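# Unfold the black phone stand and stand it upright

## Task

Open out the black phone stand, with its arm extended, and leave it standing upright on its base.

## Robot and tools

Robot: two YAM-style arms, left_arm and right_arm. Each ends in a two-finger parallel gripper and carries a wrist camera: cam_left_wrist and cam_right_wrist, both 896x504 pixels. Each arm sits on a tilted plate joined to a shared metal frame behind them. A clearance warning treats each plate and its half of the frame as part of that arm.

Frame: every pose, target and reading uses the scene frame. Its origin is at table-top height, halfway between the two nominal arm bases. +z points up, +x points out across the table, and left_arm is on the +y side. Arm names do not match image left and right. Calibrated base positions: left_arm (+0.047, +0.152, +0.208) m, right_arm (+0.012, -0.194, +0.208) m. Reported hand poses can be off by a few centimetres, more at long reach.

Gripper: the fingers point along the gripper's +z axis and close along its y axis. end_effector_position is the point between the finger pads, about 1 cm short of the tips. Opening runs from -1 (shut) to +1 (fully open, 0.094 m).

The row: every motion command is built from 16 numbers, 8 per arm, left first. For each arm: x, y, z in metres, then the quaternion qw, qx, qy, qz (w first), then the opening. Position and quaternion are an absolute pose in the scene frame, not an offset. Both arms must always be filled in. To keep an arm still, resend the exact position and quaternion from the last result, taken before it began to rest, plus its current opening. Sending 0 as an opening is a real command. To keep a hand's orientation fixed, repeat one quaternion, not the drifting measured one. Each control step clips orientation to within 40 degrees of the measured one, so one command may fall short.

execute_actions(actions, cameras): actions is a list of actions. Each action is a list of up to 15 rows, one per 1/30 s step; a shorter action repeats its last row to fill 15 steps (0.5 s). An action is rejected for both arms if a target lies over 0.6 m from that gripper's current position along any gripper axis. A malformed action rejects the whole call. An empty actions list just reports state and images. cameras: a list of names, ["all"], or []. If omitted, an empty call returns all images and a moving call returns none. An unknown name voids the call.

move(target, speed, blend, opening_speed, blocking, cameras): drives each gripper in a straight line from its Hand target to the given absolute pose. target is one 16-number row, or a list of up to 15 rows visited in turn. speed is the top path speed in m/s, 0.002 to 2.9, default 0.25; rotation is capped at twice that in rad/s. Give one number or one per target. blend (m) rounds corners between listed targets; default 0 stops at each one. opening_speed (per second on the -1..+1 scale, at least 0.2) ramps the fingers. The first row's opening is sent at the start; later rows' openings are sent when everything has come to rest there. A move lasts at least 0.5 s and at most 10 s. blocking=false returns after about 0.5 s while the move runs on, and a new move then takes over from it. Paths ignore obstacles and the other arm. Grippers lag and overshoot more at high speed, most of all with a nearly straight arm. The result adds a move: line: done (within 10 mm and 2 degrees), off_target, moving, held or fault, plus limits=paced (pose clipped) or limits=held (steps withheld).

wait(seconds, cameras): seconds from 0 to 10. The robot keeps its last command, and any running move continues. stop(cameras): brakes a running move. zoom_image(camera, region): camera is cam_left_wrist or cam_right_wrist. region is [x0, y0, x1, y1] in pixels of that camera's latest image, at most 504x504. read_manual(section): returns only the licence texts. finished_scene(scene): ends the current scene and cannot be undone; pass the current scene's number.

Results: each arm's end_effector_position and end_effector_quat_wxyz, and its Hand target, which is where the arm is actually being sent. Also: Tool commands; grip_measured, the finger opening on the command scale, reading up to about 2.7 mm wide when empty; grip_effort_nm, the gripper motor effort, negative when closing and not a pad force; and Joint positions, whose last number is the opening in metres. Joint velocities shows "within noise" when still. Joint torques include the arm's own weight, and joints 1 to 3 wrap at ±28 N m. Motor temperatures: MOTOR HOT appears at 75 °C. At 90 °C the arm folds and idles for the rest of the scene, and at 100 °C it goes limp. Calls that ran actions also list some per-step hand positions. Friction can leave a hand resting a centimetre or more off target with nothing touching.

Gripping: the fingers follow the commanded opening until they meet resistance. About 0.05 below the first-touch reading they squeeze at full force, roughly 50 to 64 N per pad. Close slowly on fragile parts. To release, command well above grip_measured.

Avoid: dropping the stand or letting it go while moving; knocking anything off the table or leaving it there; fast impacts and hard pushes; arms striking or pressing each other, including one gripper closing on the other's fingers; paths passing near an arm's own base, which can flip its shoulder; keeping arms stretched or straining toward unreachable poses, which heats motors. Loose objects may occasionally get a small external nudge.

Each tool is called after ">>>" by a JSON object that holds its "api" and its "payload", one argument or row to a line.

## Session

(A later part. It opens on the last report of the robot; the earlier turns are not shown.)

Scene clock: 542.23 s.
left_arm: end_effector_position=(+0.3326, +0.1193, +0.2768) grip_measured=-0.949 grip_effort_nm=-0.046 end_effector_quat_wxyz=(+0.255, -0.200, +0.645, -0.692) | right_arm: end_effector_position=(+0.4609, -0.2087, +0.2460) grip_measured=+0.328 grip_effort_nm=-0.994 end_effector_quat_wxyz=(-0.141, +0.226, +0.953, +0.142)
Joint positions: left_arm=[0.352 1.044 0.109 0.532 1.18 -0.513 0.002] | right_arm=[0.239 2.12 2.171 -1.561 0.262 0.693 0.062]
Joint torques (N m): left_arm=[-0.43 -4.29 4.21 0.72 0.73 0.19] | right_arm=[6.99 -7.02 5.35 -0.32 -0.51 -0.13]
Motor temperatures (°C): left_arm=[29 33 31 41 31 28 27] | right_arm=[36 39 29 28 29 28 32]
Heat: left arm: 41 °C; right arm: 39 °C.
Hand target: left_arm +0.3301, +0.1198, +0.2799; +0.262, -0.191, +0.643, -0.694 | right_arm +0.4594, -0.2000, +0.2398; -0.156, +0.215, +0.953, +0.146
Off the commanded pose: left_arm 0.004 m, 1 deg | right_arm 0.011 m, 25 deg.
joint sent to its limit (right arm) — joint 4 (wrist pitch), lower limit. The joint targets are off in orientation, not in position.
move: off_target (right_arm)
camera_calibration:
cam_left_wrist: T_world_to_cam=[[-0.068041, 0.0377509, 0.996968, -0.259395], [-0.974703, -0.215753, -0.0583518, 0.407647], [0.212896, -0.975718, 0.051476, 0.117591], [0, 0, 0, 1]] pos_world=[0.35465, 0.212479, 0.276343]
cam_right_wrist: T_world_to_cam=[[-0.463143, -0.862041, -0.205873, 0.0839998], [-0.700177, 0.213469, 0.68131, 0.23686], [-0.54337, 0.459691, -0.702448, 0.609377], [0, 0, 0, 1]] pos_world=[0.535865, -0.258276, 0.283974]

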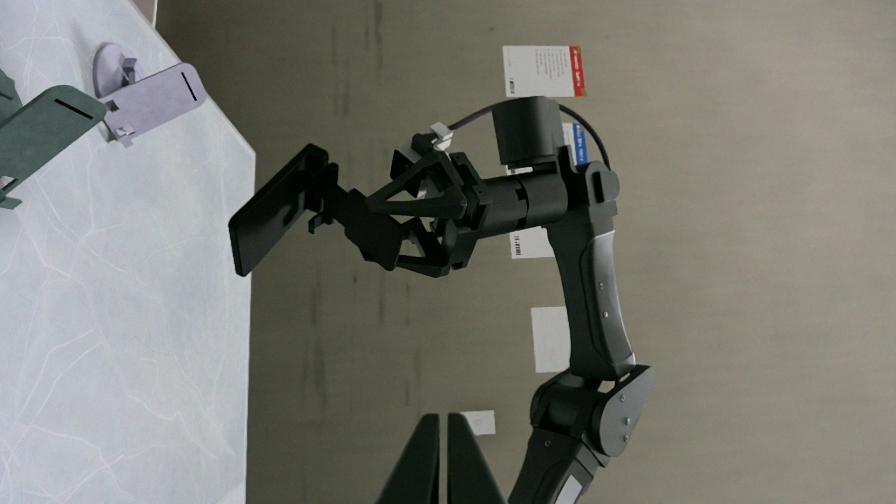

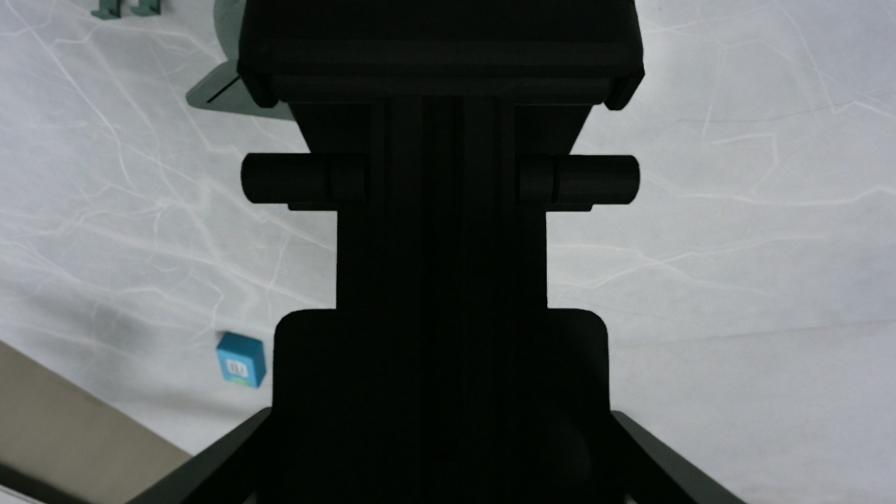

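>>> {"api": "move", "payload": {
  "target": [
    [0.33,0.12,0.24,0.26,-0.19,0.64,-0.69,-0.95,0.50,-0.2,0.145,-0.336,0.169,0.925,0.064,0.2]
  ],
  "speed": 0.12,
  "cameras": ["cam_left_wrist"]
}}

Scene clock: 546.57 s.
left_arm: end_effector_position=(+0.3295, +0.1189, +0.2396) grip_measured=-0.949 grip_effort_nm=-0.046 end_effector_quat_wxyz=(+0.255, -0.198, +0.647, -0.691) | right_arm: end_effector_position=(+0.5037, -0.2061, +0.1568) grip_measured=+0.328 grip_effort_nm=-0.984 end_effector_quat_wxyz=(-0.155, +0.222, +0.954, +0.130)
Joint positions: left_arm=[0.449 1.369 0.118 0.715 1.266 -0.371 0.002] | right_arm=[0.122 2.454 2.5 -1.562 0.267 0.58 0.062]
Joint torques (N m): left_arm=[-0.87 -2.71 2.67 0.75 0.78 0.18] | right_arm=[8.12 -8.36 5.27 -0.45 -0.13 -0.08]
Heat: left arm: 40 °C; right arm: 39 °C.
Hand target: left_arm +0.3300, +0.1200, +0.2400; +0.261, -0.191, +0.644, -0.693 | right_arm +0.4991, -0.2000, +0.1450; -0.168, +0.209, +0.956, +0.122
Off the commanded pose: left_arm 0.001 m, 1 deg | right_arm 0.014 m, 23 deg.
joint sent to its limit (right arm) — joint 4 (wrist pitch), lower limit. The joint targets are off in orientation, not in position.
move: off_target (right_arm)
camera_calibration:
cam_left_wrist: T_world_to_cam=[[-0.0699728, 0.0335044, 0.996986, -0.221213], [-0.975086, -0.2132, -0.061271, 0.40285], [0.210504, -0.976434, 0.0475878, 0.121541], [0, 0, 0, 1]] pos_world=[0.35175, 0.211976, 0.239445]
Images, in order (width x height): cam_left_wrist 896x504.

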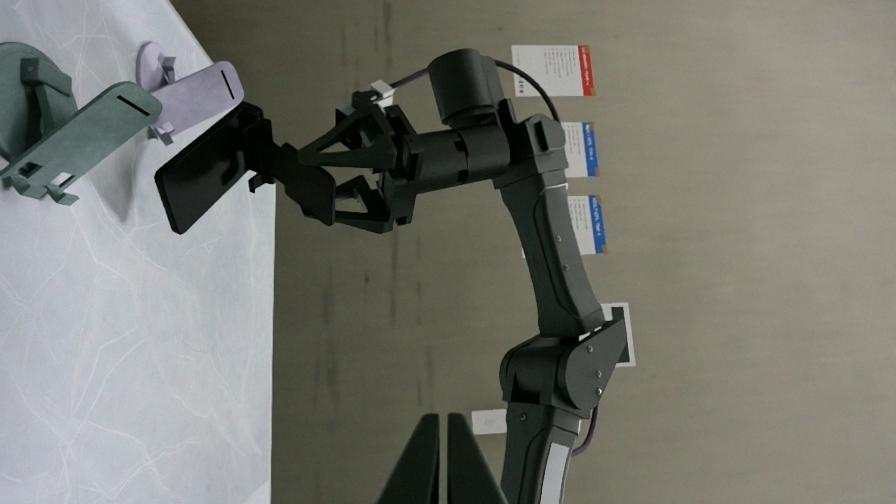

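>>> {"api": "move", "payload": {
  "target": [
    [0.33,0.12,0.24,0.26,-0.19,0.64,-0.69,-0.95,0.49,-0.2,0.10,-0.20,0.175,0.955,0.04,0.2],
    [0.33,0.12,0.24,0.26,-0.19,0.64,-0.69,-0.95,0.48,-0.2,0.07,-0.15,0.175,0.96,0.03,0.2]
  ],
  "speed": 0.04,
  "cameras": ["all"]
}}

Scene clock: 552.77 s.
left_arm: end_effector_position=(+0.3297, +0.1191, +0.2398) grip_measured=-0.949 grip_effort_nm=-0.051 end_effector_quat_wxyz=(+0.256, -0.197, +0.647, -0.691) | right_arm: end_effector_position=(+0.4800, -0.1916, +0.0844) grip_measured=+0.328 grip_effort_nm=-0.984 end_effector_quat_wxyz=(-0.157, +0.171, +0.972, +0.040)
Joint positions: left_arm=[0.449 1.369 0.118 0.718 1.267 -0.37 0.002] | right_arm=[0.123 2.497 2.248 -1.351 0.446 0.532 0.062]
Joint torques (N m): left_arm=[-0.77 -2.56 2.7 0.74 0.79 0.15] | right_arm=[6.02 -10.97 1.87 0.03 0.08 -0.18]
Heat: left arm: 40 °C; right arm: 40 °C.
Hand target: left_arm +0.3300, +0.1200, +0.2400; +0.261, -0.191, +0.644, -0.693 | right_arm +0.4795, -0.2001, +0.0705; -0.153, +0.177, +0.972, +0.030
Off the commanded pose: left_arm 0.001 m, 1 deg | right_arm 0.017 m, 1 deg.
move: off_target (right_arm)
camera_calibration:
cam_left_wrist: T_world_to_cam=[[-0.0732171, 0.0322493, 0.996794, -0.220254], [-0.974696, -0.213975, -0.0646711, 0.403962], [0.211204, -0.976307, 0.0470999, 0.121515], [0, 0, 0, 1]] pos_world=[0.35195, 0.212177, 0.239949]
cam_right_wrist: T_world_to_cam=[[-0.3351, -0.941911, -0.0226034, -0.0179672], [-0.695369, 0.231059, 0.680495, 0.357757], [-0.635743, 0.243752, -0.732404, 0.503812], [0, 0, 0, 1]] pos_world=[0.563048, -0.222391, 0.125136]

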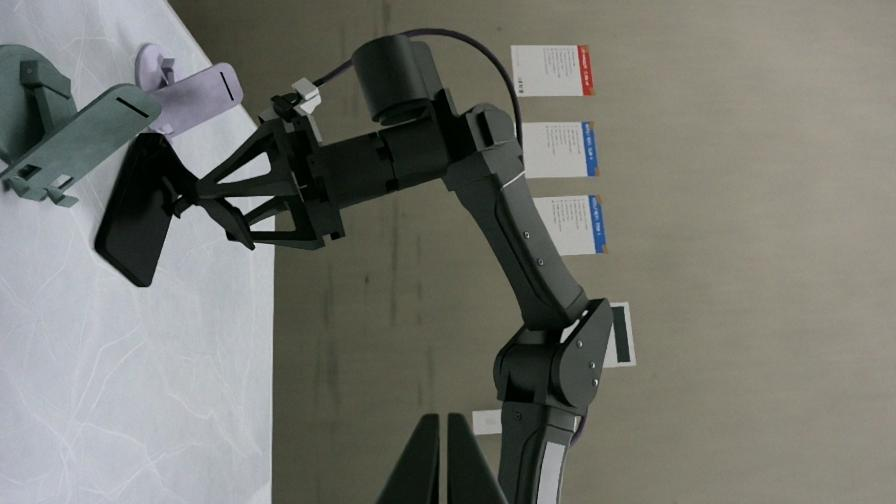

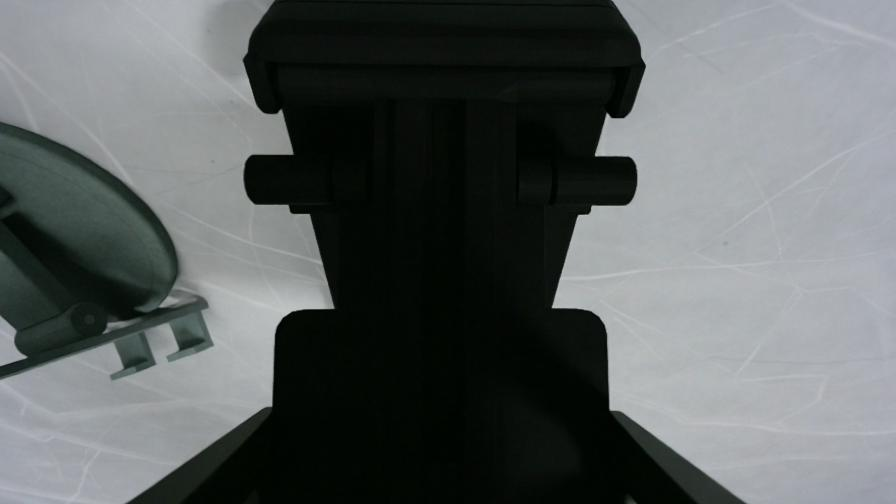

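>>> {"api": "move", "payload": {
  "target": [
    [0.33,0.05,0.24,0.16,-0.51,0.804,-0.25,-0.95,0.47,-0.21,0.115,-0.15,0.175,0.96,0.03,0.2],
    [0.33,-0.05,0.20,0.16,-0.51,0.804,-0.25,-0.95,0.44,-0.285,0.115,-0.15,0.175,0.96,0.03,0.2],
    [0.33,-0.1,0.18,0.16,-0.51,0.804,-0.25,-0.95,0.44,-0.285,0.072,-0.15,0.175,0.96,0.03,0.2]
  ],
  "speed": 0.12,
  "cameras": ["all"]
}}

Scene clock: 568.37 s.
left_arm: end_effector_position=(+0.3307, -0.0937, +0.1759) grip_measured=-0.949 grip_effort_nm=-0.046 end_effector_quat_wxyz=(+0.150, -0.517, +0.805, -0.249) | right_arm: end_effector_position=(+0.4365, -0.2865, +0.0838) grip_measured=+0.328 grip_effort_nm=-0.989 end_effector_quat_wxyz=(-0.161, +0.176, +0.971, +0.032)
Joint positions: left_arm=[-0.955 2.143 0.781 0.195 -0.836 -1.744 0.002] | right_arm=[-0.054 2.205 1.887 -1.209 0.456 0.355 0.062]
Joint torques (N m): left_arm=[-7.62 -4.89 8.53 0.92 -0.3 -0.03] | right_arm=[5.96 -9.5 2.47 0 -0.09 -0.2]
Heat: left arm: 39 °C; right arm: 43 °C.
Hand target: left_arm +0.3299, -0.0999, +0.1800; +0.160, -0.511, +0.806, -0.251 | right_arm +0.4396, -0.2852, +0.0724; -0.153, +0.177, +0.972, +0.030
Off the commanded pose: left_arm 0.008 m, 1 deg | right_arm 0.012 m, 1 deg.
move: off_target (right_arm)
camera_calibration:
cam_left_wrist: T_world_to_cam=[[0.774501, -0.326456, 0.541825, -0.383446], [-0.5728, -0.725388, 0.381723, 0.0958394], [0.268418, -0.606002, -0.748808, 0.0724073], [0, 0, 0, 1]] pos_world=[0.332441, -0.0117786, 0.225396]
cam_right_wrist: T_world_to_cam=[[-0.342632, -0.939461, -0.00392262, -0.119547], [-0.685805, 0.247263, 0.684495, 0.349979], [-0.642086, 0.23722, -0.729007, 0.499516], [0, 0, 0, 1]] pos_world=[0.51979, -0.317342, 0.124123]

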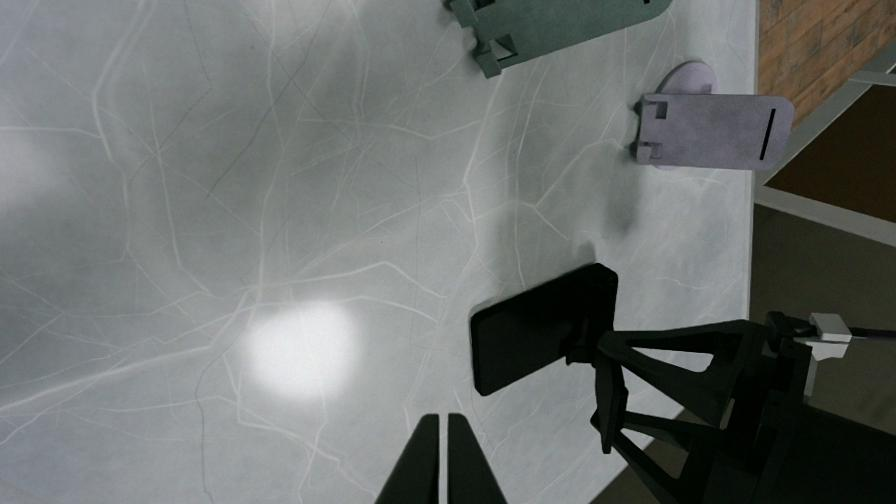

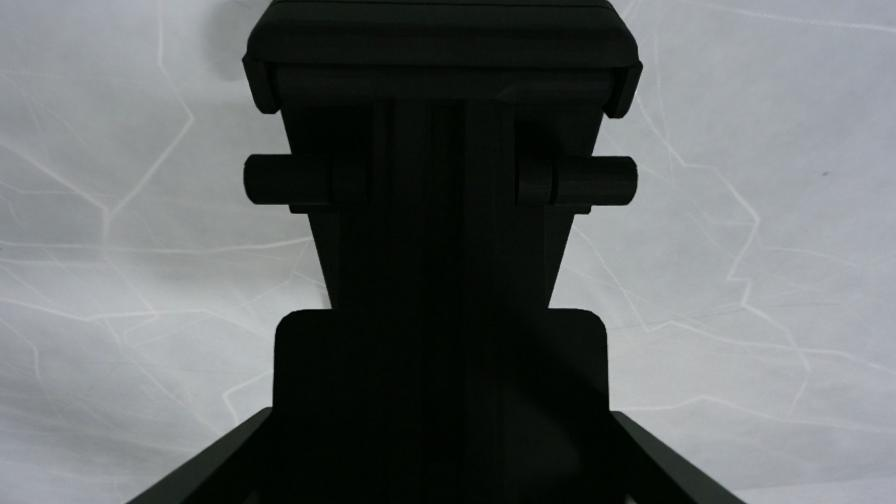

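>>> {"api": "move", "payload": {
  "target": [
    [0.40,-0.26,0.08,0.16,-0.51,0.804,-0.25,-0.95,0.44,-0.285,0.072,-0.15,0.175,0.96,0.03,0.2],
    [0.417,-0.275,0.045,0.16,-0.51,0.804,-0.25,-0.95,0.44,-0.285,0.072,-0.15,0.175,0.96,0.03,0.2]
  ],
  "speed": 0.08,
  "cameras": ["all"]
}}

Scene clock: 580.10 s.
left_arm: end_effector_position=(+0.4237, -0.2748, +0.0603) grip_measured=-0.949 grip_effort_nm=-0.051 end_effector_quat_wxyz=(+0.161, -0.520, +0.796, -0.265) | right_arm: end_effector_position=(+0.4366, -0.2865, +0.0838) grip_measured=+0.328 grip_effort_nm=-0.979 end_effector_quat_wxyz=(-0.161, +0.176, +0.971, +0.032)
Joint positions: left_arm=[-0.817 2.997 1.778 0.24 -0.778 -1.538 0.002] | right_arm=[-0.054 2.205 1.887 -1.209 0.456 0.355 0.062]
Joint torques (N m): left_arm=[-8.12 -8.92 8.84 0.88 -0.01 0.13] | right_arm=[5.94 -9.46 2.73 0.07 -0.08 -0.18]
Heat: left arm: 39 °C; right arm: 42 °C.
Hand target: left_arm +0.4167, -0.2745, +0.0455; +0.160, -0.511, +0.806, -0.251 | right_arm +0.4396, -0.2852, +0.0724; -0.152, +0.177, +0.972, +0.030
Off the commanded pose: left_arm 0.017 m, 2 deg | right_arm 0.012 m, 1 deg.
move: off_target (left_arm, right_arm)
camera_calibration:
cam_left_wrist: T_world_to_cam=[[0.758696, -0.303255, 0.576556, -0.441035], [-0.575558, -0.726602, 0.375208, 0.0631631], [0.305143, -0.616511, -0.725811, -0.16874], [0, 0, 0, 1]] pos_world=[0.422455, -0.191881, 0.108109]
cam_right_wrist: T_world_to_cam=[[-0.342539, -0.939495, -0.00410748, -0.119583], [-0.686049, 0.247141, 0.684294, 0.350092], [-0.641875, 0.237215, -0.729195, 0.499428], [0, 0, 0, 1]] pos_world=[0.519788, -0.317342, 0.124123]

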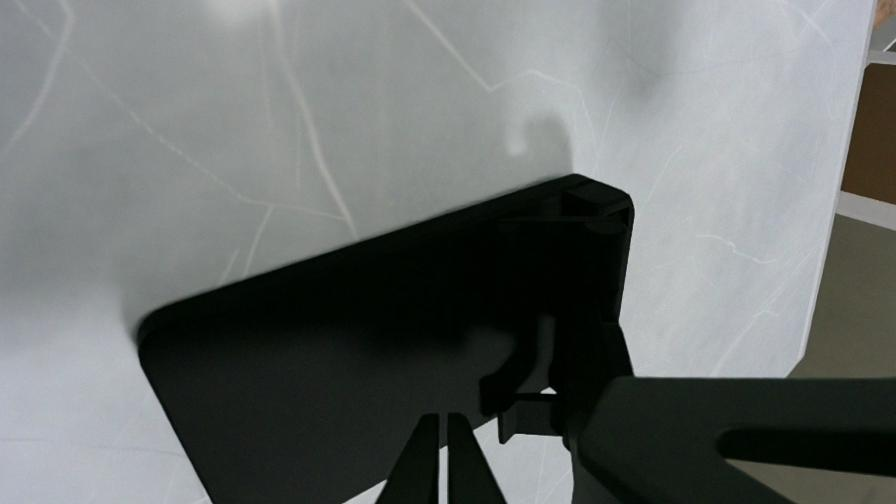

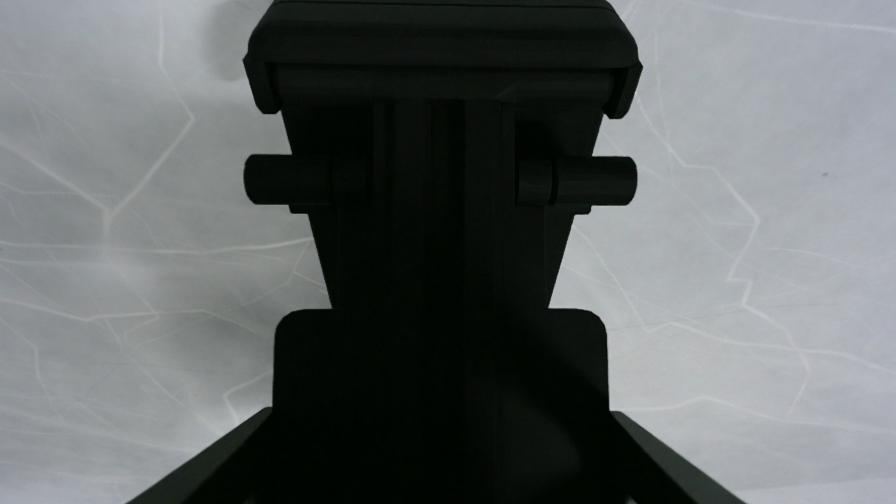

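>>> {"api": "execute_actions", "payload": {
  "actions": []
}}

Scene clock: 590.70 s.
left_arm: end_effector_position=(+0.4236, -0.2748, +0.0603) grip_measured=-0.949 grip_effort_nm=-0.051 end_effector_quat_wxyz=(+0.161, -0.520, +0.796, -0.265) | right_arm: end_effector_position=(+0.4366, -0.2865, +0.0838) grip_measured=+0.328 grip_effort_nm=-0.979 end_effector_quat_wxyz=(-0.161, +0.176, +0.971, +0.032)
Joint positions: left_arm=[-0.817 2.997 1.778 0.24 -0.778 -1.537 0.002] | right_arm=[-0.054 2.205 1.887 -1.209 0.456 0.355 0.062]
Joint velocities: within noise
Joint torques (N m): left_arm=[-8.09 -8.94 8.92 0.83 0.02 0.15] | right_arm=[6.01 -9.66 2.51 0.02 -0.03 -0.19]
Motor temperatures (°C): left_arm=[30 36 32 39 30 28 26] | right_arm=[35 41 29 28 28 28 33]
Heat: left arm: 39 °C; right arm: 41 °C.
Hand target: left_arm +0.4167, -0.2745, +0.0455; +0.160, -0.511, +0.806, -0.251 | right_arm +0.4396, -0.2852, +0.0724; -0.152, +0.177, +0.972, +0.030
Tool commands: left_gripper/opening=-0.95 right_gripper/opening=+0.2
Off the commanded pose: left_arm 0.017 m, 2 deg | right_arm 0.012 m, 1 deg.
camera_calibration:
cam_left_wrist: T_world_to_cam=[[0.758626, -0.30388, 0.576319, -0.4411], [-0.575858, -0.726496, 0.374954, 0.0633376], [0.304753, -0.616328, -0.726131, -0.168505], [0, 0, 0, 1]] pos_world=[0.422456, -0.191881, 0.108109]
cam_right_wrist: T_world_to_cam=[[-0.342539, -0.939495, -0.00410748, -0.119583], [-0.686049, 0.247141, 0.684294, 0.350092], [-0.641875, 0.237215, -0.729195, 0.499428], [0, 0, 0, 1]] pos_world=[0.519788, -0.317342, 0.124123]

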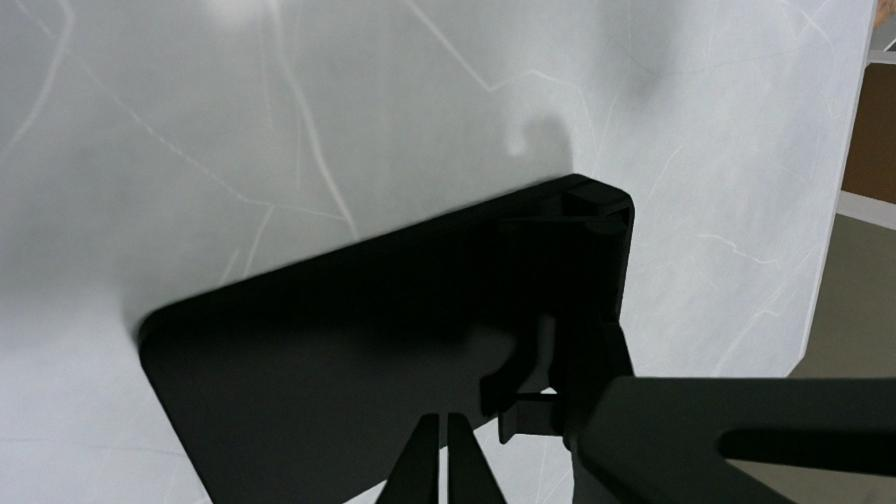

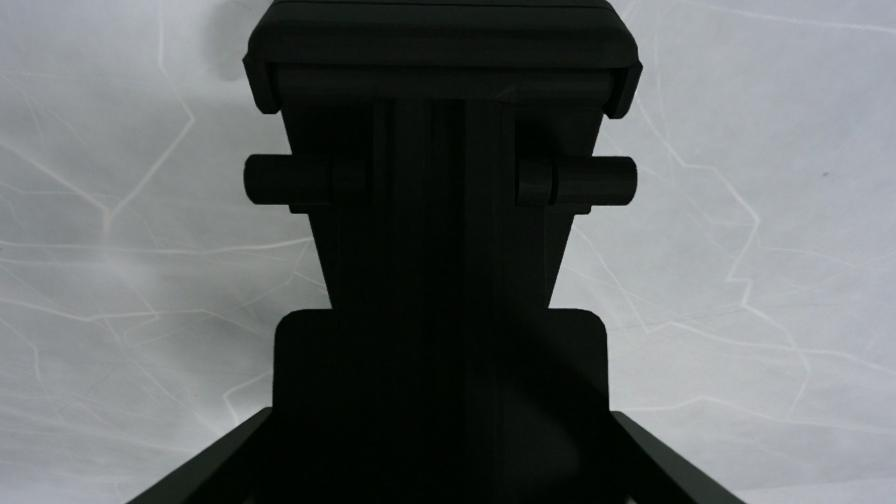

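>>> {"api": "move", "payload": {
  "target": [0.424,-0.283,0.012,0.16,-0.511,0.804,-0.25,-0.95,0.44,-0.285,0.072,-0.15,0.175,0.96,0.03,0.2],
  "speed": 0.05,
  "cameras": ["all"]
}}

>>> {"api": "move", "payload": {
  "target": [0.424,-0.283,-0.005,0.16,-0.511,0.804,-0.25,-0.95,0.44,-0.285,0.072,-0.15,0.175,0.96,0.03,0.2],
  "speed": 0.05,
  "cameras": ["all"]
}}

Scene clock: 597.97 s.
left_arm: end_effector_position=(+0.4282, -0.2844, +0.0355) grip_measured=-0.949 grip_effort_nm=-0.051 end_effector_quat_wxyz=(+0.165, -0.518, +0.797, -0.263) | right_arm: end_effector_position=(+0.4416, -0.2891, +0.0815) grip_measured=+0.328 grip_effort_nm=-0.989 end_effector_quat_wxyz=(-0.150, +0.182, +0.971, +0.028)
Joint positions: left_arm=[-0.79 3.096 1.886 0.255 -0.77 -1.499 0.002] | right_arm=[-0.055 2.205 1.887 -1.184 0.468 0.355 0.062]
Joint torques (N m): left_arm=[-6.71 -8.36 9.39 1.01 0.15 0.22] | right_arm=[5.98 -9.52 2.5 -0.21 -0.14 -0.21]
Heat: left arm: 38 °C; right arm: 41 °C.
Hand target: left_arm +0.4230, -0.2817, +0.0130; +0.160, -0.512, +0.806, -0.251 | right_arm +0.4399, -0.2851, +0.0722; -0.152, +0.177, +0.972, +0.030
Off the commanded pose: left_arm 0.024 m, 2 deg | right_arm 0.010 m, 1 deg.
move: off_target (left_arm)
camera_calibration:
cam_left_wrist: T_world_to_cam=[[0.755088, -0.309426, 0.578012, -0.433347], [-0.579002, -0.728311, 0.366496, 0.0693312], [0.307569, -0.611407, -0.729097, -0.193461], [0, 0, 0, 1]] pos_world=[0.42686, -0.201877, 0.0840183]
cam_right_wrist: T_world_to_cam=[[-0.35283, -0.935682, 0.00311145, -0.115201], [-0.696434, 0.264832, 0.666966, 0.366951], [-0.624892, 0.233159, -0.745082, 0.494191], [0, 0, 0, 1]] pos_world=[0.523727, -0.320197, 0.123827]

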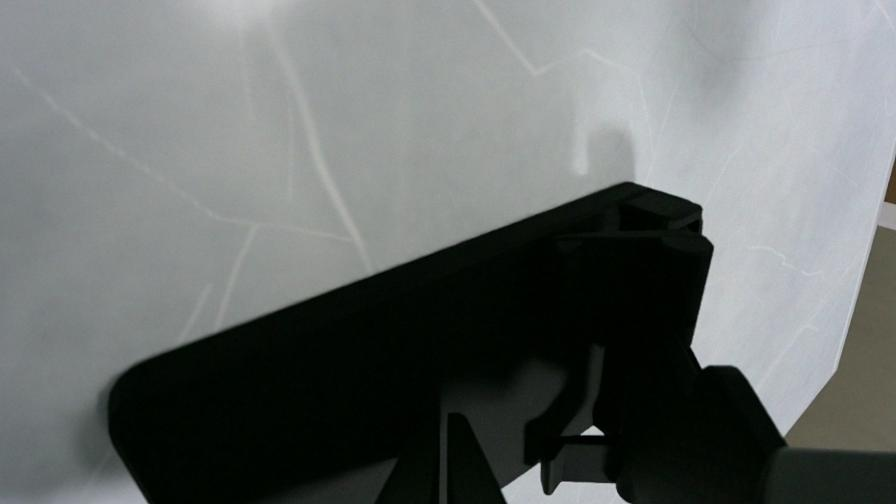

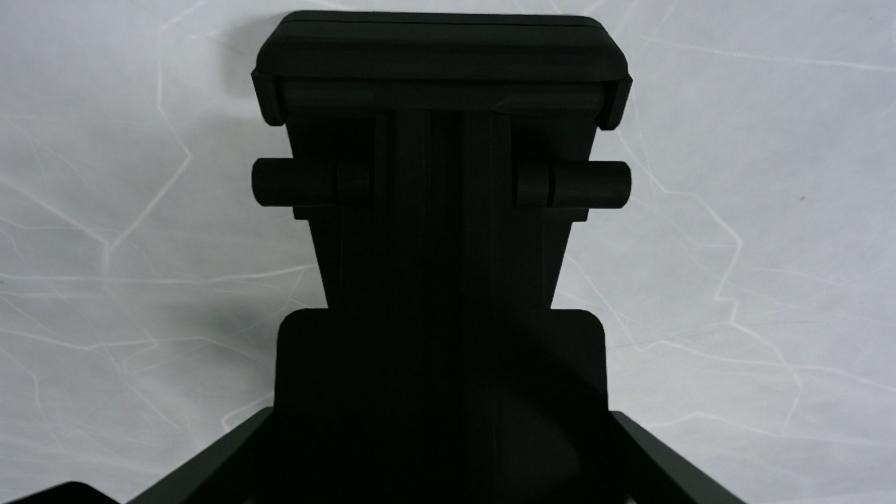

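Scene clock: 598.87 s.
left_arm: end_effector_position=(+0.4343, -0.2886, +0.0340) grip_measured=-0.949 grip_effort_nm=-0.042 end_effector_quat_wxyz=(+0.158, -0.515, +0.794, -0.282) | right_arm: end_effector_position=(+0.4462, -0.2907, +0.0796) grip_measured=+0.328 grip_effort_nm=-0.984 end_effector_quat_wxyz=(-0.140, +0.188, +0.972, +0.026)
Joint positions: left_arm=[-0.775 3.102 1.886 0.303 -0.727 -1.469 0.002] | right_arm=[-0.057 2.205 1.887 -1.161 0.473 0.355 0.062]
Joint torques (N m): left_arm=[-5.39 -8.39 6.46 1.04 0.32 0.2] | right_arm=[6.23 -9.47 2.5 -0.42 -0.18 -0.23]
Heat: left arm: 38 °C; right arm: 41 °C.
Hand target: left_arm +0.4214, -0.2791, -0.0010; +0.144, -0.507, +0.809, -0.260 | right_arm +0.4400, -0.2851, +0.0722; -0.152, +0.177, +0.972, +0.030
Off the commanded pose: left_arm 0.041 m, 4 deg | right_arm 0.011 m, 2 deg.
joint sent to its limit (left arm) — joint 2 (shoulder), upper limit. The joint targets are off in position, not in orientation.
move: off_target (left_arm, right_arm)
camera_calibration:
cam_left_wrist: T_world_to_cam=[[0.744981, -0.295831, 0.597903, -0.430713], [-0.591603, -0.707136, 0.387253, 0.0812005], [0.308237, -0.642217, -0.701817, -0.209142], [0, 0, 0, 1]] pos_world=[0.433376, -0.204313, 0.0793001]
cam_right_wrist: T_world_to_cam=[[-0.364024, -0.931377, 0.00493479, -0.109051], [-0.704931, 0.278974, 0.652109, 0.38096], [-0.608736, 0.233904, -0.758109, 0.490062], [0, 0, 0, 1]] pos_world=[0.527172, -0.322473, 0.123631]

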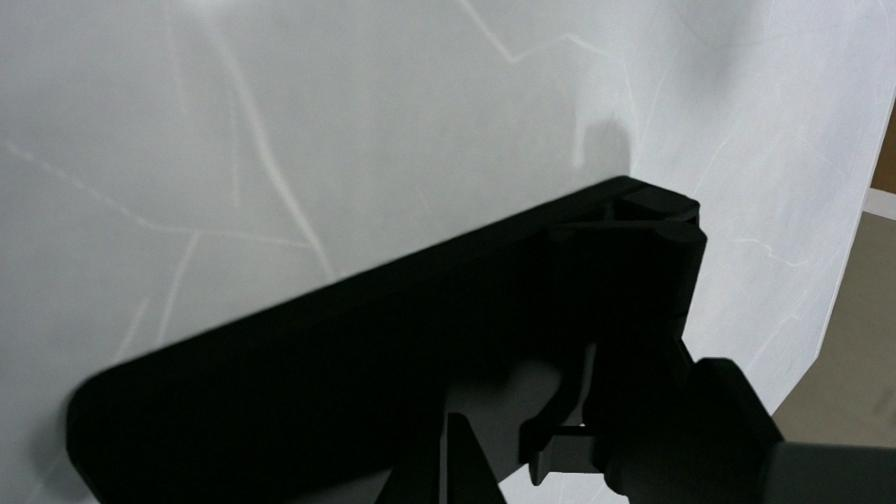

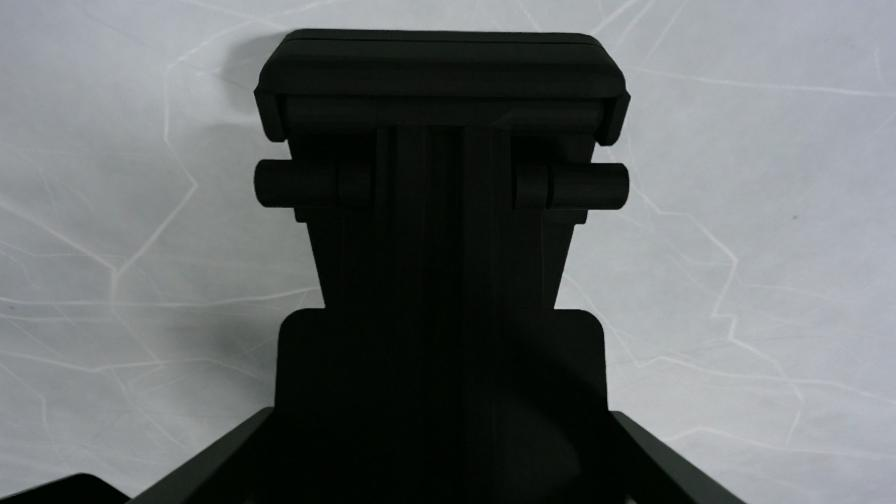

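>>> {"api": "move", "payload": {
  "target": [0.424,-0.283,0.005,0.16,-0.511,0.804,-0.25,-0.95,0.445,-0.287,0.115,-0.14,0.185,0.96,0.03,0.1],
  "speed": 0.04,
  "cameras": ["all"]
}}

Scene clock: 602.60 s.
left_arm: end_effector_position=(+0.4362, -0.2888, +0.0354) grip_measured=-0.949 grip_effort_nm=-0.046 end_effector_quat_wxyz=(+0.160, -0.517, +0.791, -0.285) | right_arm: end_effector_position=(+0.4476, -0.2913, +0.0831) grip_measured=+0.328 grip_effort_nm=-0.989 end_effector_quat_wxyz=(-0.139, +0.202, +0.969, +0.017)
Joint positions: left_arm=[-0.775 3.102 1.887 0.311 -0.729 -1.469 0.002] | right_arm=[-0.049 2.205 1.897 -1.174 0.487 0.393 0.062]
Joint torques (N m): left_arm=[-6.95 -8.34 8.4 0.66 0 0.02] | right_arm=[9.98 -14.82 4.18 -1.28 -0.27 0.04]
Heat: left arm: 38 °C; right arm: 42 °C.
Hand target: left_arm +0.4228, -0.2814, +0.0068; +0.154, -0.510, +0.807, -0.255 | right_arm +0.4450, -0.2874, +0.1131; -0.141, +0.187, +0.972, +0.030
Off the commanded pose: left_arm 0.033 m, 4 deg | right_arm 0.032 m, 2 deg.
joint sent to its limit (left arm) — joint 2 (shoulder), upper limit. The joint targets still meet the commanded pose.
move: off_target (left_arm, right_arm)
camera_calibration:
cam_left_wrist: T_world_to_cam=[[0.743812, -0.288062, 0.603128, -0.430454], [-0.5888, -0.709444, 0.387302, 0.0797716], [0.316319, -0.643202, -0.697304, -0.212851], [0, 0, 0, 1]] pos_world=[0.434475, -0.20431, 0.0803011]
cam_right_wrist: T_world_to_cam=[[-0.386918, -0.921783, 0.0247229, -0.0977081], [-0.696485, 0.30971, 0.647293, 0.385309], [-0.60432, 0.23323, -0.76184, 0.49185], [0, 0, 0, 1]] pos_world=[0.527792, -0.324114, 0.127719]

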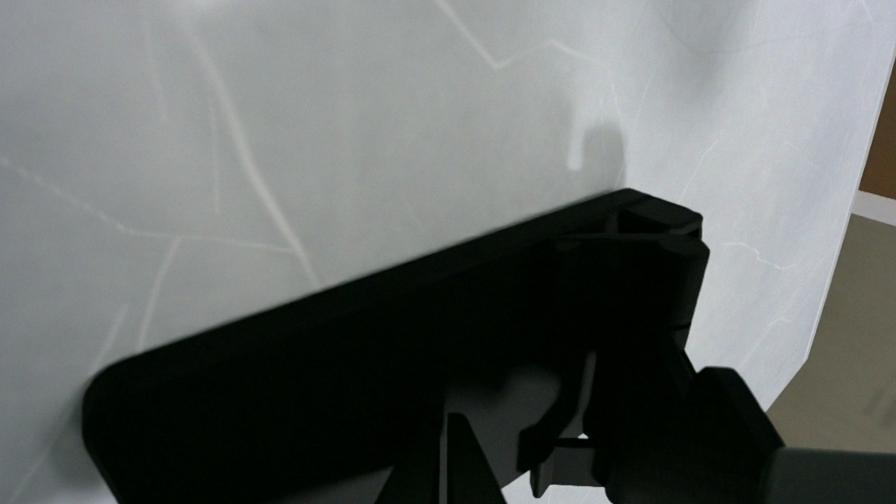

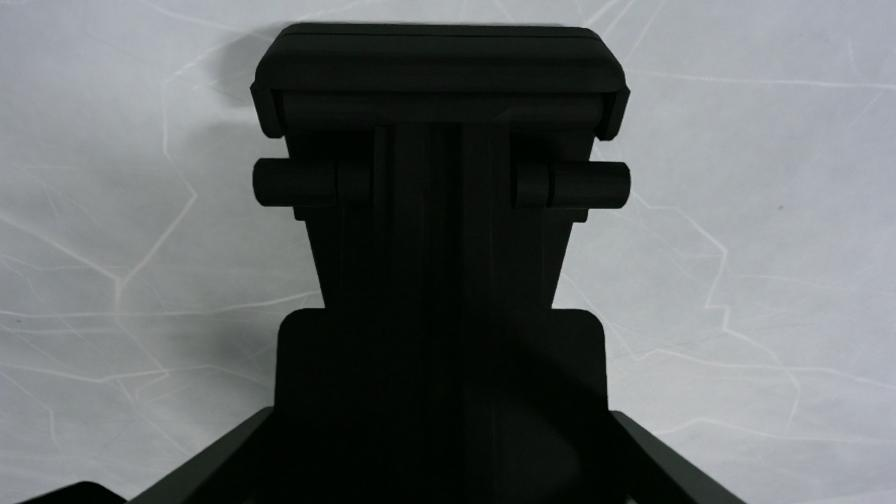

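>>> {"api": "move", "payload": {
  "target": [0.424,-0.283,-0.005,0.16,-0.511,0.804,-0.25,-0.95,0.445,-0.287,0.165,-0.14,0.185,0.96,0.03,-0.3],
  "speed": 0.03,
  "cameras": ["all"]
}}

Scene clock: 604.90 s.
left_arm: end_effector_position=(+0.4412, -0.2897, +0.0393) grip_measured=-0.949 grip_effort_nm=-0.042 end_effector_quat_wxyz=(+0.165, -0.524, +0.782, -0.295) | right_arm: end_effector_position=(+0.4509, -0.2919, +0.0879) grip_measured=+0.328 grip_effort_nm=-0.979 end_effector_quat_wxyz=(-0.133, +0.207, +0.969, +0.012)
Joint positions: left_arm=[-0.775 3.102 1.887 0.343 -0.731 -1.469 0.002] | right_arm=[-0.039 2.201 1.906 -1.182 0.5 0.412 0.062]
Joint torques (N m): left_arm=[-8.98 -11.71 6.74 0.75 0.08 -0.02] | right_arm=[10.19 -15.51 4.22 -1.55 -0.39 0.04]
Heat: left arm: 38 °C; right arm: 43 °C.
Hand target: left_arm +0.4369, -0.2886, +0.0358; +0.161, -0.518, +0.790, -0.286 | right_arm +0.4452, -0.2879, +0.1242; -0.140, +0.187, +0.972, +0.030
Off the commanded pose: left_arm 0.048 m, 6 deg | right_arm 0.077 m, 3 deg.
move: held (left_arm; a check stopped the path), off_target (right_arm; braked when a check withheld steps of left_arm); limits=held
pose unreachable (left arm): on one or more control steps of this call, first in action 0 (counted from 0), this arm could not follow its commanded pose, so it was not sent that pose on those steps. It may still have moved: this result reports where it is.
cause: moving toward the commanded pose would bring a part of the arm too close to another arm (this arm's wrist (the part past joint 4) and the right arm's fingers, along the way the arms are being sent, or toward where that arm still pushes).
camera_calibration:
cam_left_wrist: T_world_to_cam=[[0.739323, -0.261954, 0.620307, -0.427948], [-0.58079, -0.714216, 0.390613, 0.0755198], [0.340711, -0.649058, -0.680177, -0.225469], [0, 0, 0, 1]] pos_world=[0.437073, -0.204507, 0.0826013]
cam_right_wrist: T_world_to_cam=[[-0.396029, -0.917567, 0.0350929, -0.0926072], [-0.699106, 0.326077, 0.636336, 0.391665], [-0.595324, 0.227474, -0.770613, 0.492718], [0, 0, 0, 1]] pos_world=[0.530468, -0.324767, 0.133714]

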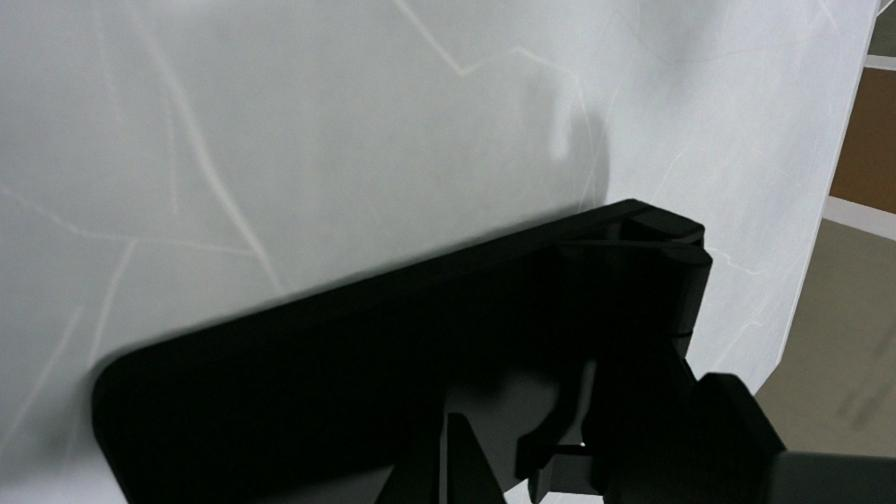

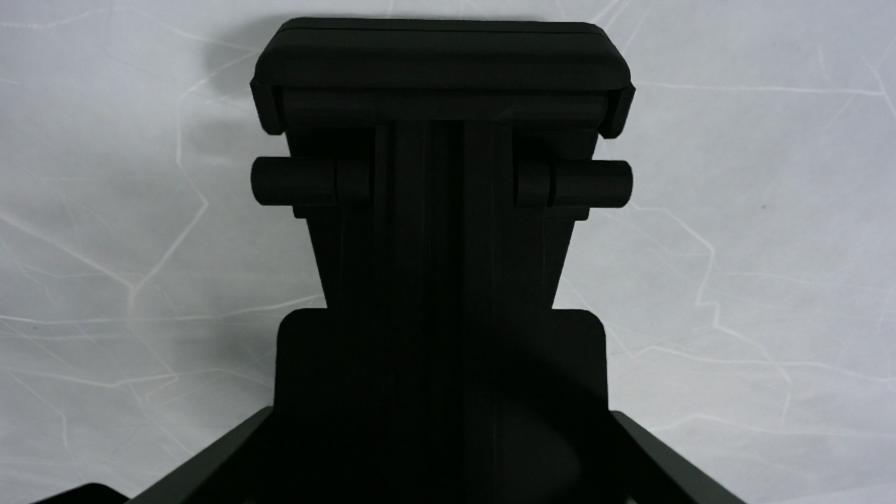

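>>> {"api": "move", "payload": {
  "target": [
    [0.40,-0.20,0.10,0.16,-0.511,0.804,-0.25,-0.95,0.445,-0.287,0.085,-0.14,0.185,0.96,0.03,-0.1],
    [0.36,-0.06,0.22,0.16,-0.511,0.804,-0.25,-0.95,0.445,-0.287,0.15,-0.14,0.185,0.96,0.03,-0.1],
    [0.38,-0.01,0.25,0.2,-0.28,0.745,-0.57,-0.6,0.445,-0.287,0.25,-0.14,0.185,0.96,0.03,-0.1]
  ],
  "speed": 0.12,
  "cameras": ["all"]
}}

Scene clock: 625.97 s.
left_arm: end_effector_position=(+0.3774, -0.0147, +0.2445) grip_measured=-0.601 grip_effort_nm=0.081 end_effector_quat_wxyz=(+0.186, -0.285, +0.752, -0.565) | right_arm: end_effector_position=(+0.4486, -0.2846, +0.2326) grip_measured=+0.328 grip_effort_nm=-0.979 end_effector_quat_wxyz=(-0.106, +0.190, +0.975, +0.042)
Joint positions: left_arm=[-0.455 1.626 0.264 0.923 0.118 -0.853 0.019] | right_arm=[0.16 2.021 2.073 -1.558 0.477 0.556 0.062]
Joint torques (N m): left_arm=[-2.78 -5.37 4.21 1.53 0.52 0.18] | right_arm=[8.23 -12.74 3.22 -0.46 -0.12 0.08]
Motor temperatures (°C): left_arm=[31 38 32 39 30 28 26] | right_arm=[36 49 29 29 28 28 33]
Heat: left arm: 39 °C; right arm: 49 °C.
Hand target: left_arm +0.3800, -0.0101, +0.2499; +0.200, -0.280, +0.746, -0.570 | right_arm +0.4449, -0.2869, +0.2489; -0.094, +0.191, +0.976, +0.045
Off the commanded pose: left_arm 0.008 m, 2 deg | right_arm 0.018 m, 4 deg.
joint sent to its limit (right arm) — joint 4 (wrist pitch), lower limit. The joint targets are off in orientation, not in position.
move: off_target (right_arm)
camera_calibration:
cam_left_wrist: T_world_to_cam=[[0.243681, -0.197615, 0.949509, -0.328465], [-0.945024, -0.268499, 0.186649, 0.348607], [0.218058, -0.942792, -0.252179, 0.051731], [0, 0, 0, 1]] pos_world=[0.398202, 0.0774626, 0.259859]
cam_right_wrist: T_world_to_cam=[[-0.371171, -0.927778, -0.0382088, -0.0888406], [-0.748965, 0.274803, 0.602939, 0.311067], [-0.548894, 0.25241, -0.796872, 0.593589], [0, 0, 0, 1]] pos_world=[0.525821, -0.317735, 0.282066]

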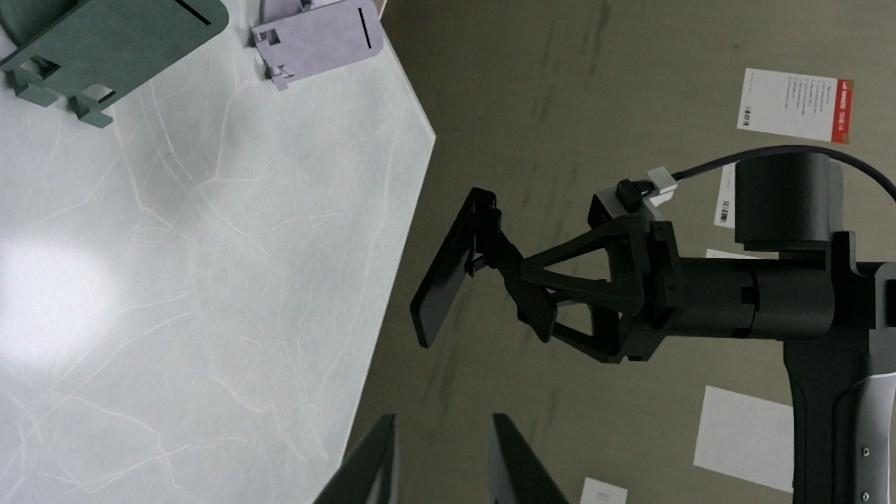

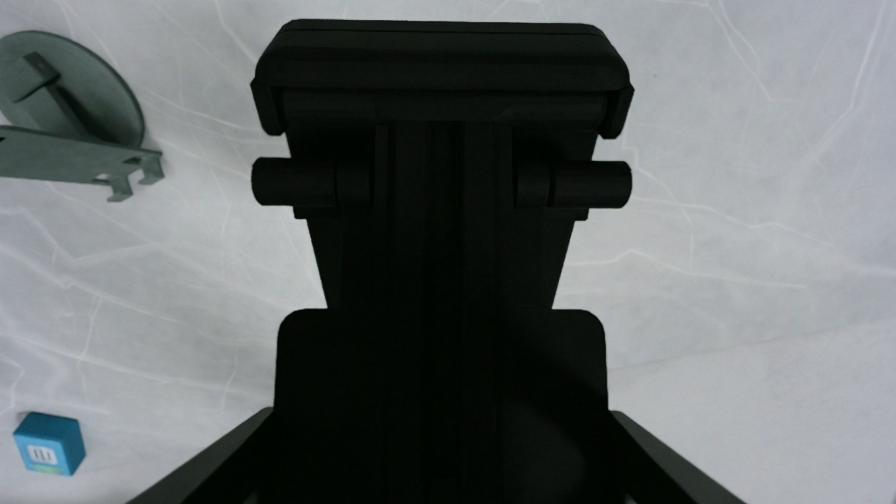

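>>> {"api": "move", "payload": {
  "target": [0.38,-0.01,0.25,0.2,-0.28,0.745,-0.57,-0.5,0.50,-0.27,0.17,-0.3,0.175,0.937,0.06,-0.1],
  "speed": 0.12,
  "cameras": ["all"]
}}

Scene clock: 638.63 s.
left_arm: end_effector_position=(+0.3775, -0.0147, +0.2446) grip_measured=-0.501 grip_effort_nm=0.081 end_effector_quat_wxyz=(+0.187, -0.285, +0.752, -0.565) | right_arm: end_effector_position=(+0.5022, -0.2796, +0.1807) grip_measured=+0.328 grip_effort_nm=-0.979 end_effector_quat_wxyz=(-0.108, +0.215, +0.966, +0.091)
Joint positions: left_arm=[-0.455 1.626 0.264 0.924 0.118 -0.853 0.023] | right_arm=[0.057 2.295 2.428 -1.561 0.366 0.472 0.062]
Joint torques (N m): left_arm=[-2.76 -5.34 4.22 1.53 0.54 0.22] | right_arm=[6.99 -8.28 5.37 -0.36 -0.37 -0.17]
Heat: left arm: 41 °C; right arm: 46 °C.
Hand target: left_arm +0.3800, -0.0101, +0.2499; +0.200, -0.280, +0.746, -0.570 | right_arm +0.4992, -0.2700, +0.1699; -0.126, +0.203, +0.966, +0.096
Off the commanded pose: left_arm 0.008 m, 2 deg | right_arm 0.015 m, 23 deg.
joint sent to its limit (right arm) — joint 4 (wrist pitch), lower limit. The joint targets are off in orientation, not in position.
move: off_target (right_arm)
camera_calibration:
cam_left_wrist: T_world_to_cam=[[0.243013, -0.197496, 0.949705, -0.328379], [-0.945197, -0.268297, 0.186065, 0.348887], [0.218056, -0.942874, -0.251872, 0.0516619], [0, 0, 0, 1]] pos_world=[0.398302, 0.0774624, 0.25996]
cam_right_wrist: T_world_to_cam=[[-0.425924, -0.895786, -0.127105, -0.0138951], [-0.738334, 0.262935, 0.62107, 0.369294], [-0.522925, 0.358375, -0.77338, 0.592747], [0, 0, 0, 1]] pos_world=[0.576706, -0.321973, 0.227295]

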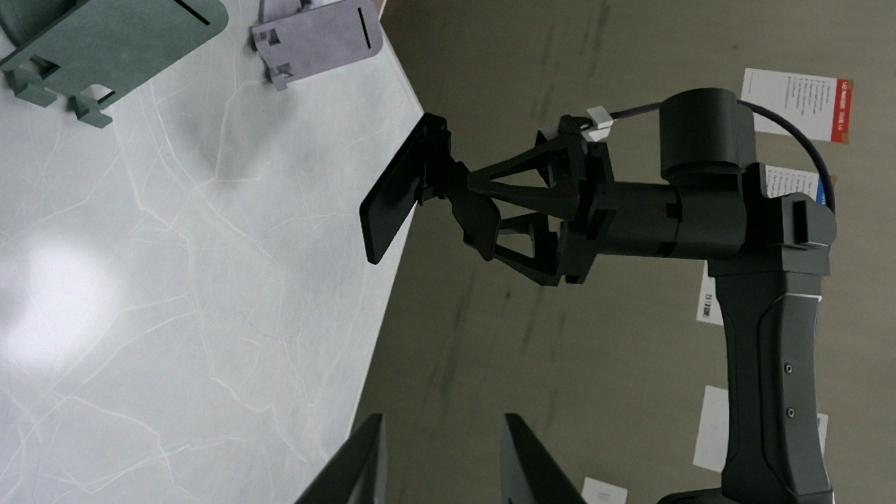

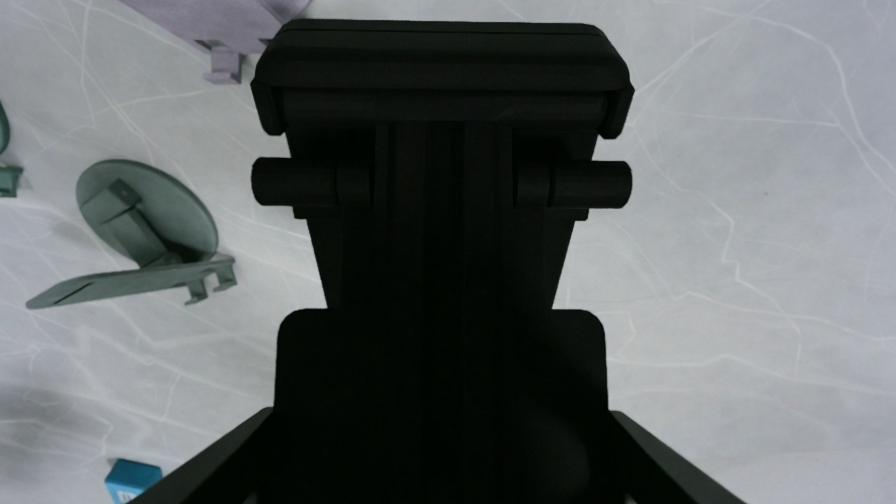

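>>> {"api": "move", "payload": {
  "target": [
    [0.36,0.0,0.25,0.2,-0.28,0.745,-0.57,-0.5,0.49,-0.24,0.12,-0.15,0.185,0.965,0.04,-0.1],
    [0.36,0.0,0.25,0.2,-0.28,0.745,-0.57,-0.5,0.49,-0.24,0.072,-0.12,0.185,0.97,0.03,-0.1]
  ],
  "speed": 0.08,
  "cameras": ["all"]
}}

Scene clock: 649.07 s.
left_arm: end_effector_position=(+0.3574, -0.0045, +0.2445) grip_measured=-0.501 grip_effort_nm=0.085 end_effector_quat_wxyz=(+0.186, -0.285, +0.752, -0.565) | right_arm: end_effector_position=(+0.4876, -0.2440, +0.0843) grip_measured=+0.328 grip_effort_nm=-0.979 end_effector_quat_wxyz=(-0.127, +0.190, +0.973, +0.037)
Joint positions: left_arm=[-0.455 1.552 0.178 0.934 0.119 -0.853 0.023] | right_arm=[0.039 2.388 2.164 -1.269 0.464 0.445 0.062]
Joint torques (N m): left_arm=[-2.44 -4.77 4.14 1.52 0.54 0.18] | right_arm=[7.66 -9.69 3.3 0.05 0.08 -0.13]
Motor temperatures (°C): left_arm=[29 35 31 42 30 28 26] | right_arm=[36 44 30 28 28 28 33]
Heat: left arm: 42 °C; right arm: 44 °C.
Hand target: left_arm +0.3601, -0.0001, +0.2500; +0.200, -0.280, +0.746, -0.570 | right_arm +0.4896, -0.2400, +0.0724; -0.121, +0.186, +0.975, +0.030
Off the commanded pose: left_arm 0.008 m, 2 deg | right_arm 0.013 m, 1 deg.
move: off_target (right_arm)
camera_calibration:
cam_left_wrist: T_world_to_cam=[[0.243663, -0.198069, 0.949419, -0.32153], [-0.94533, -0.267276, 0.186853, 0.332495], [0.216747, -0.943044, -0.252366, 0.0662518], [0, 0, 0, 1]] pos_world=[0.378302, 0.0876611, 0.259859]
cam_right_wrist: T_world_to_cam=[[-0.369525, -0.928982, -0.0210435, -0.0450125], [-0.722753, 0.273112, 0.634853, 0.402722], [-0.58402, 0.249803, -0.772346, 0.5009], [0, 0, 0, 1]] pos_world=[0.566971, -0.27693, 0.130252]

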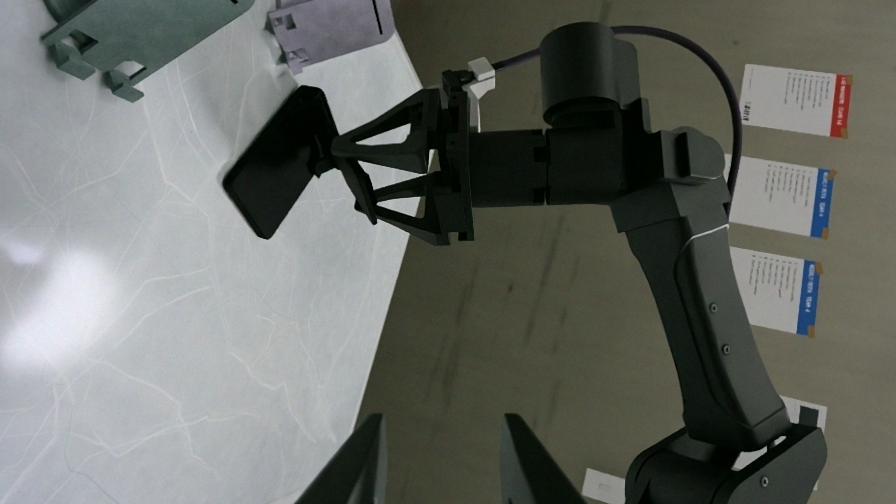

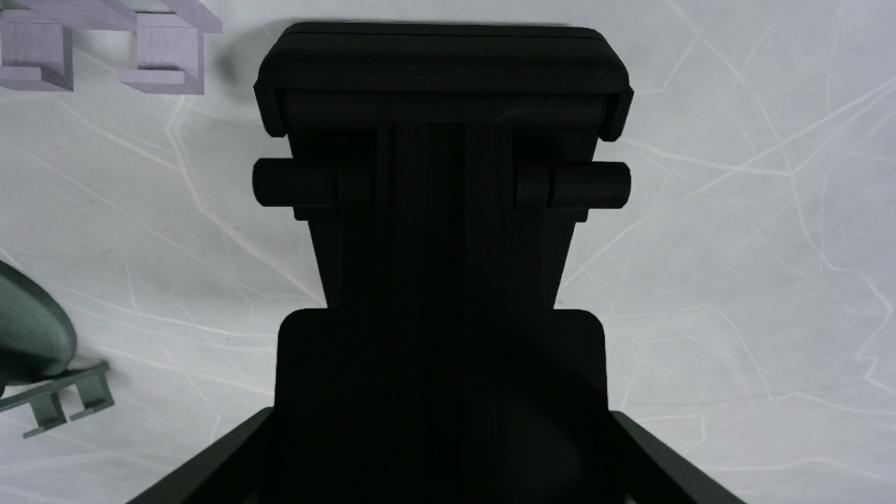

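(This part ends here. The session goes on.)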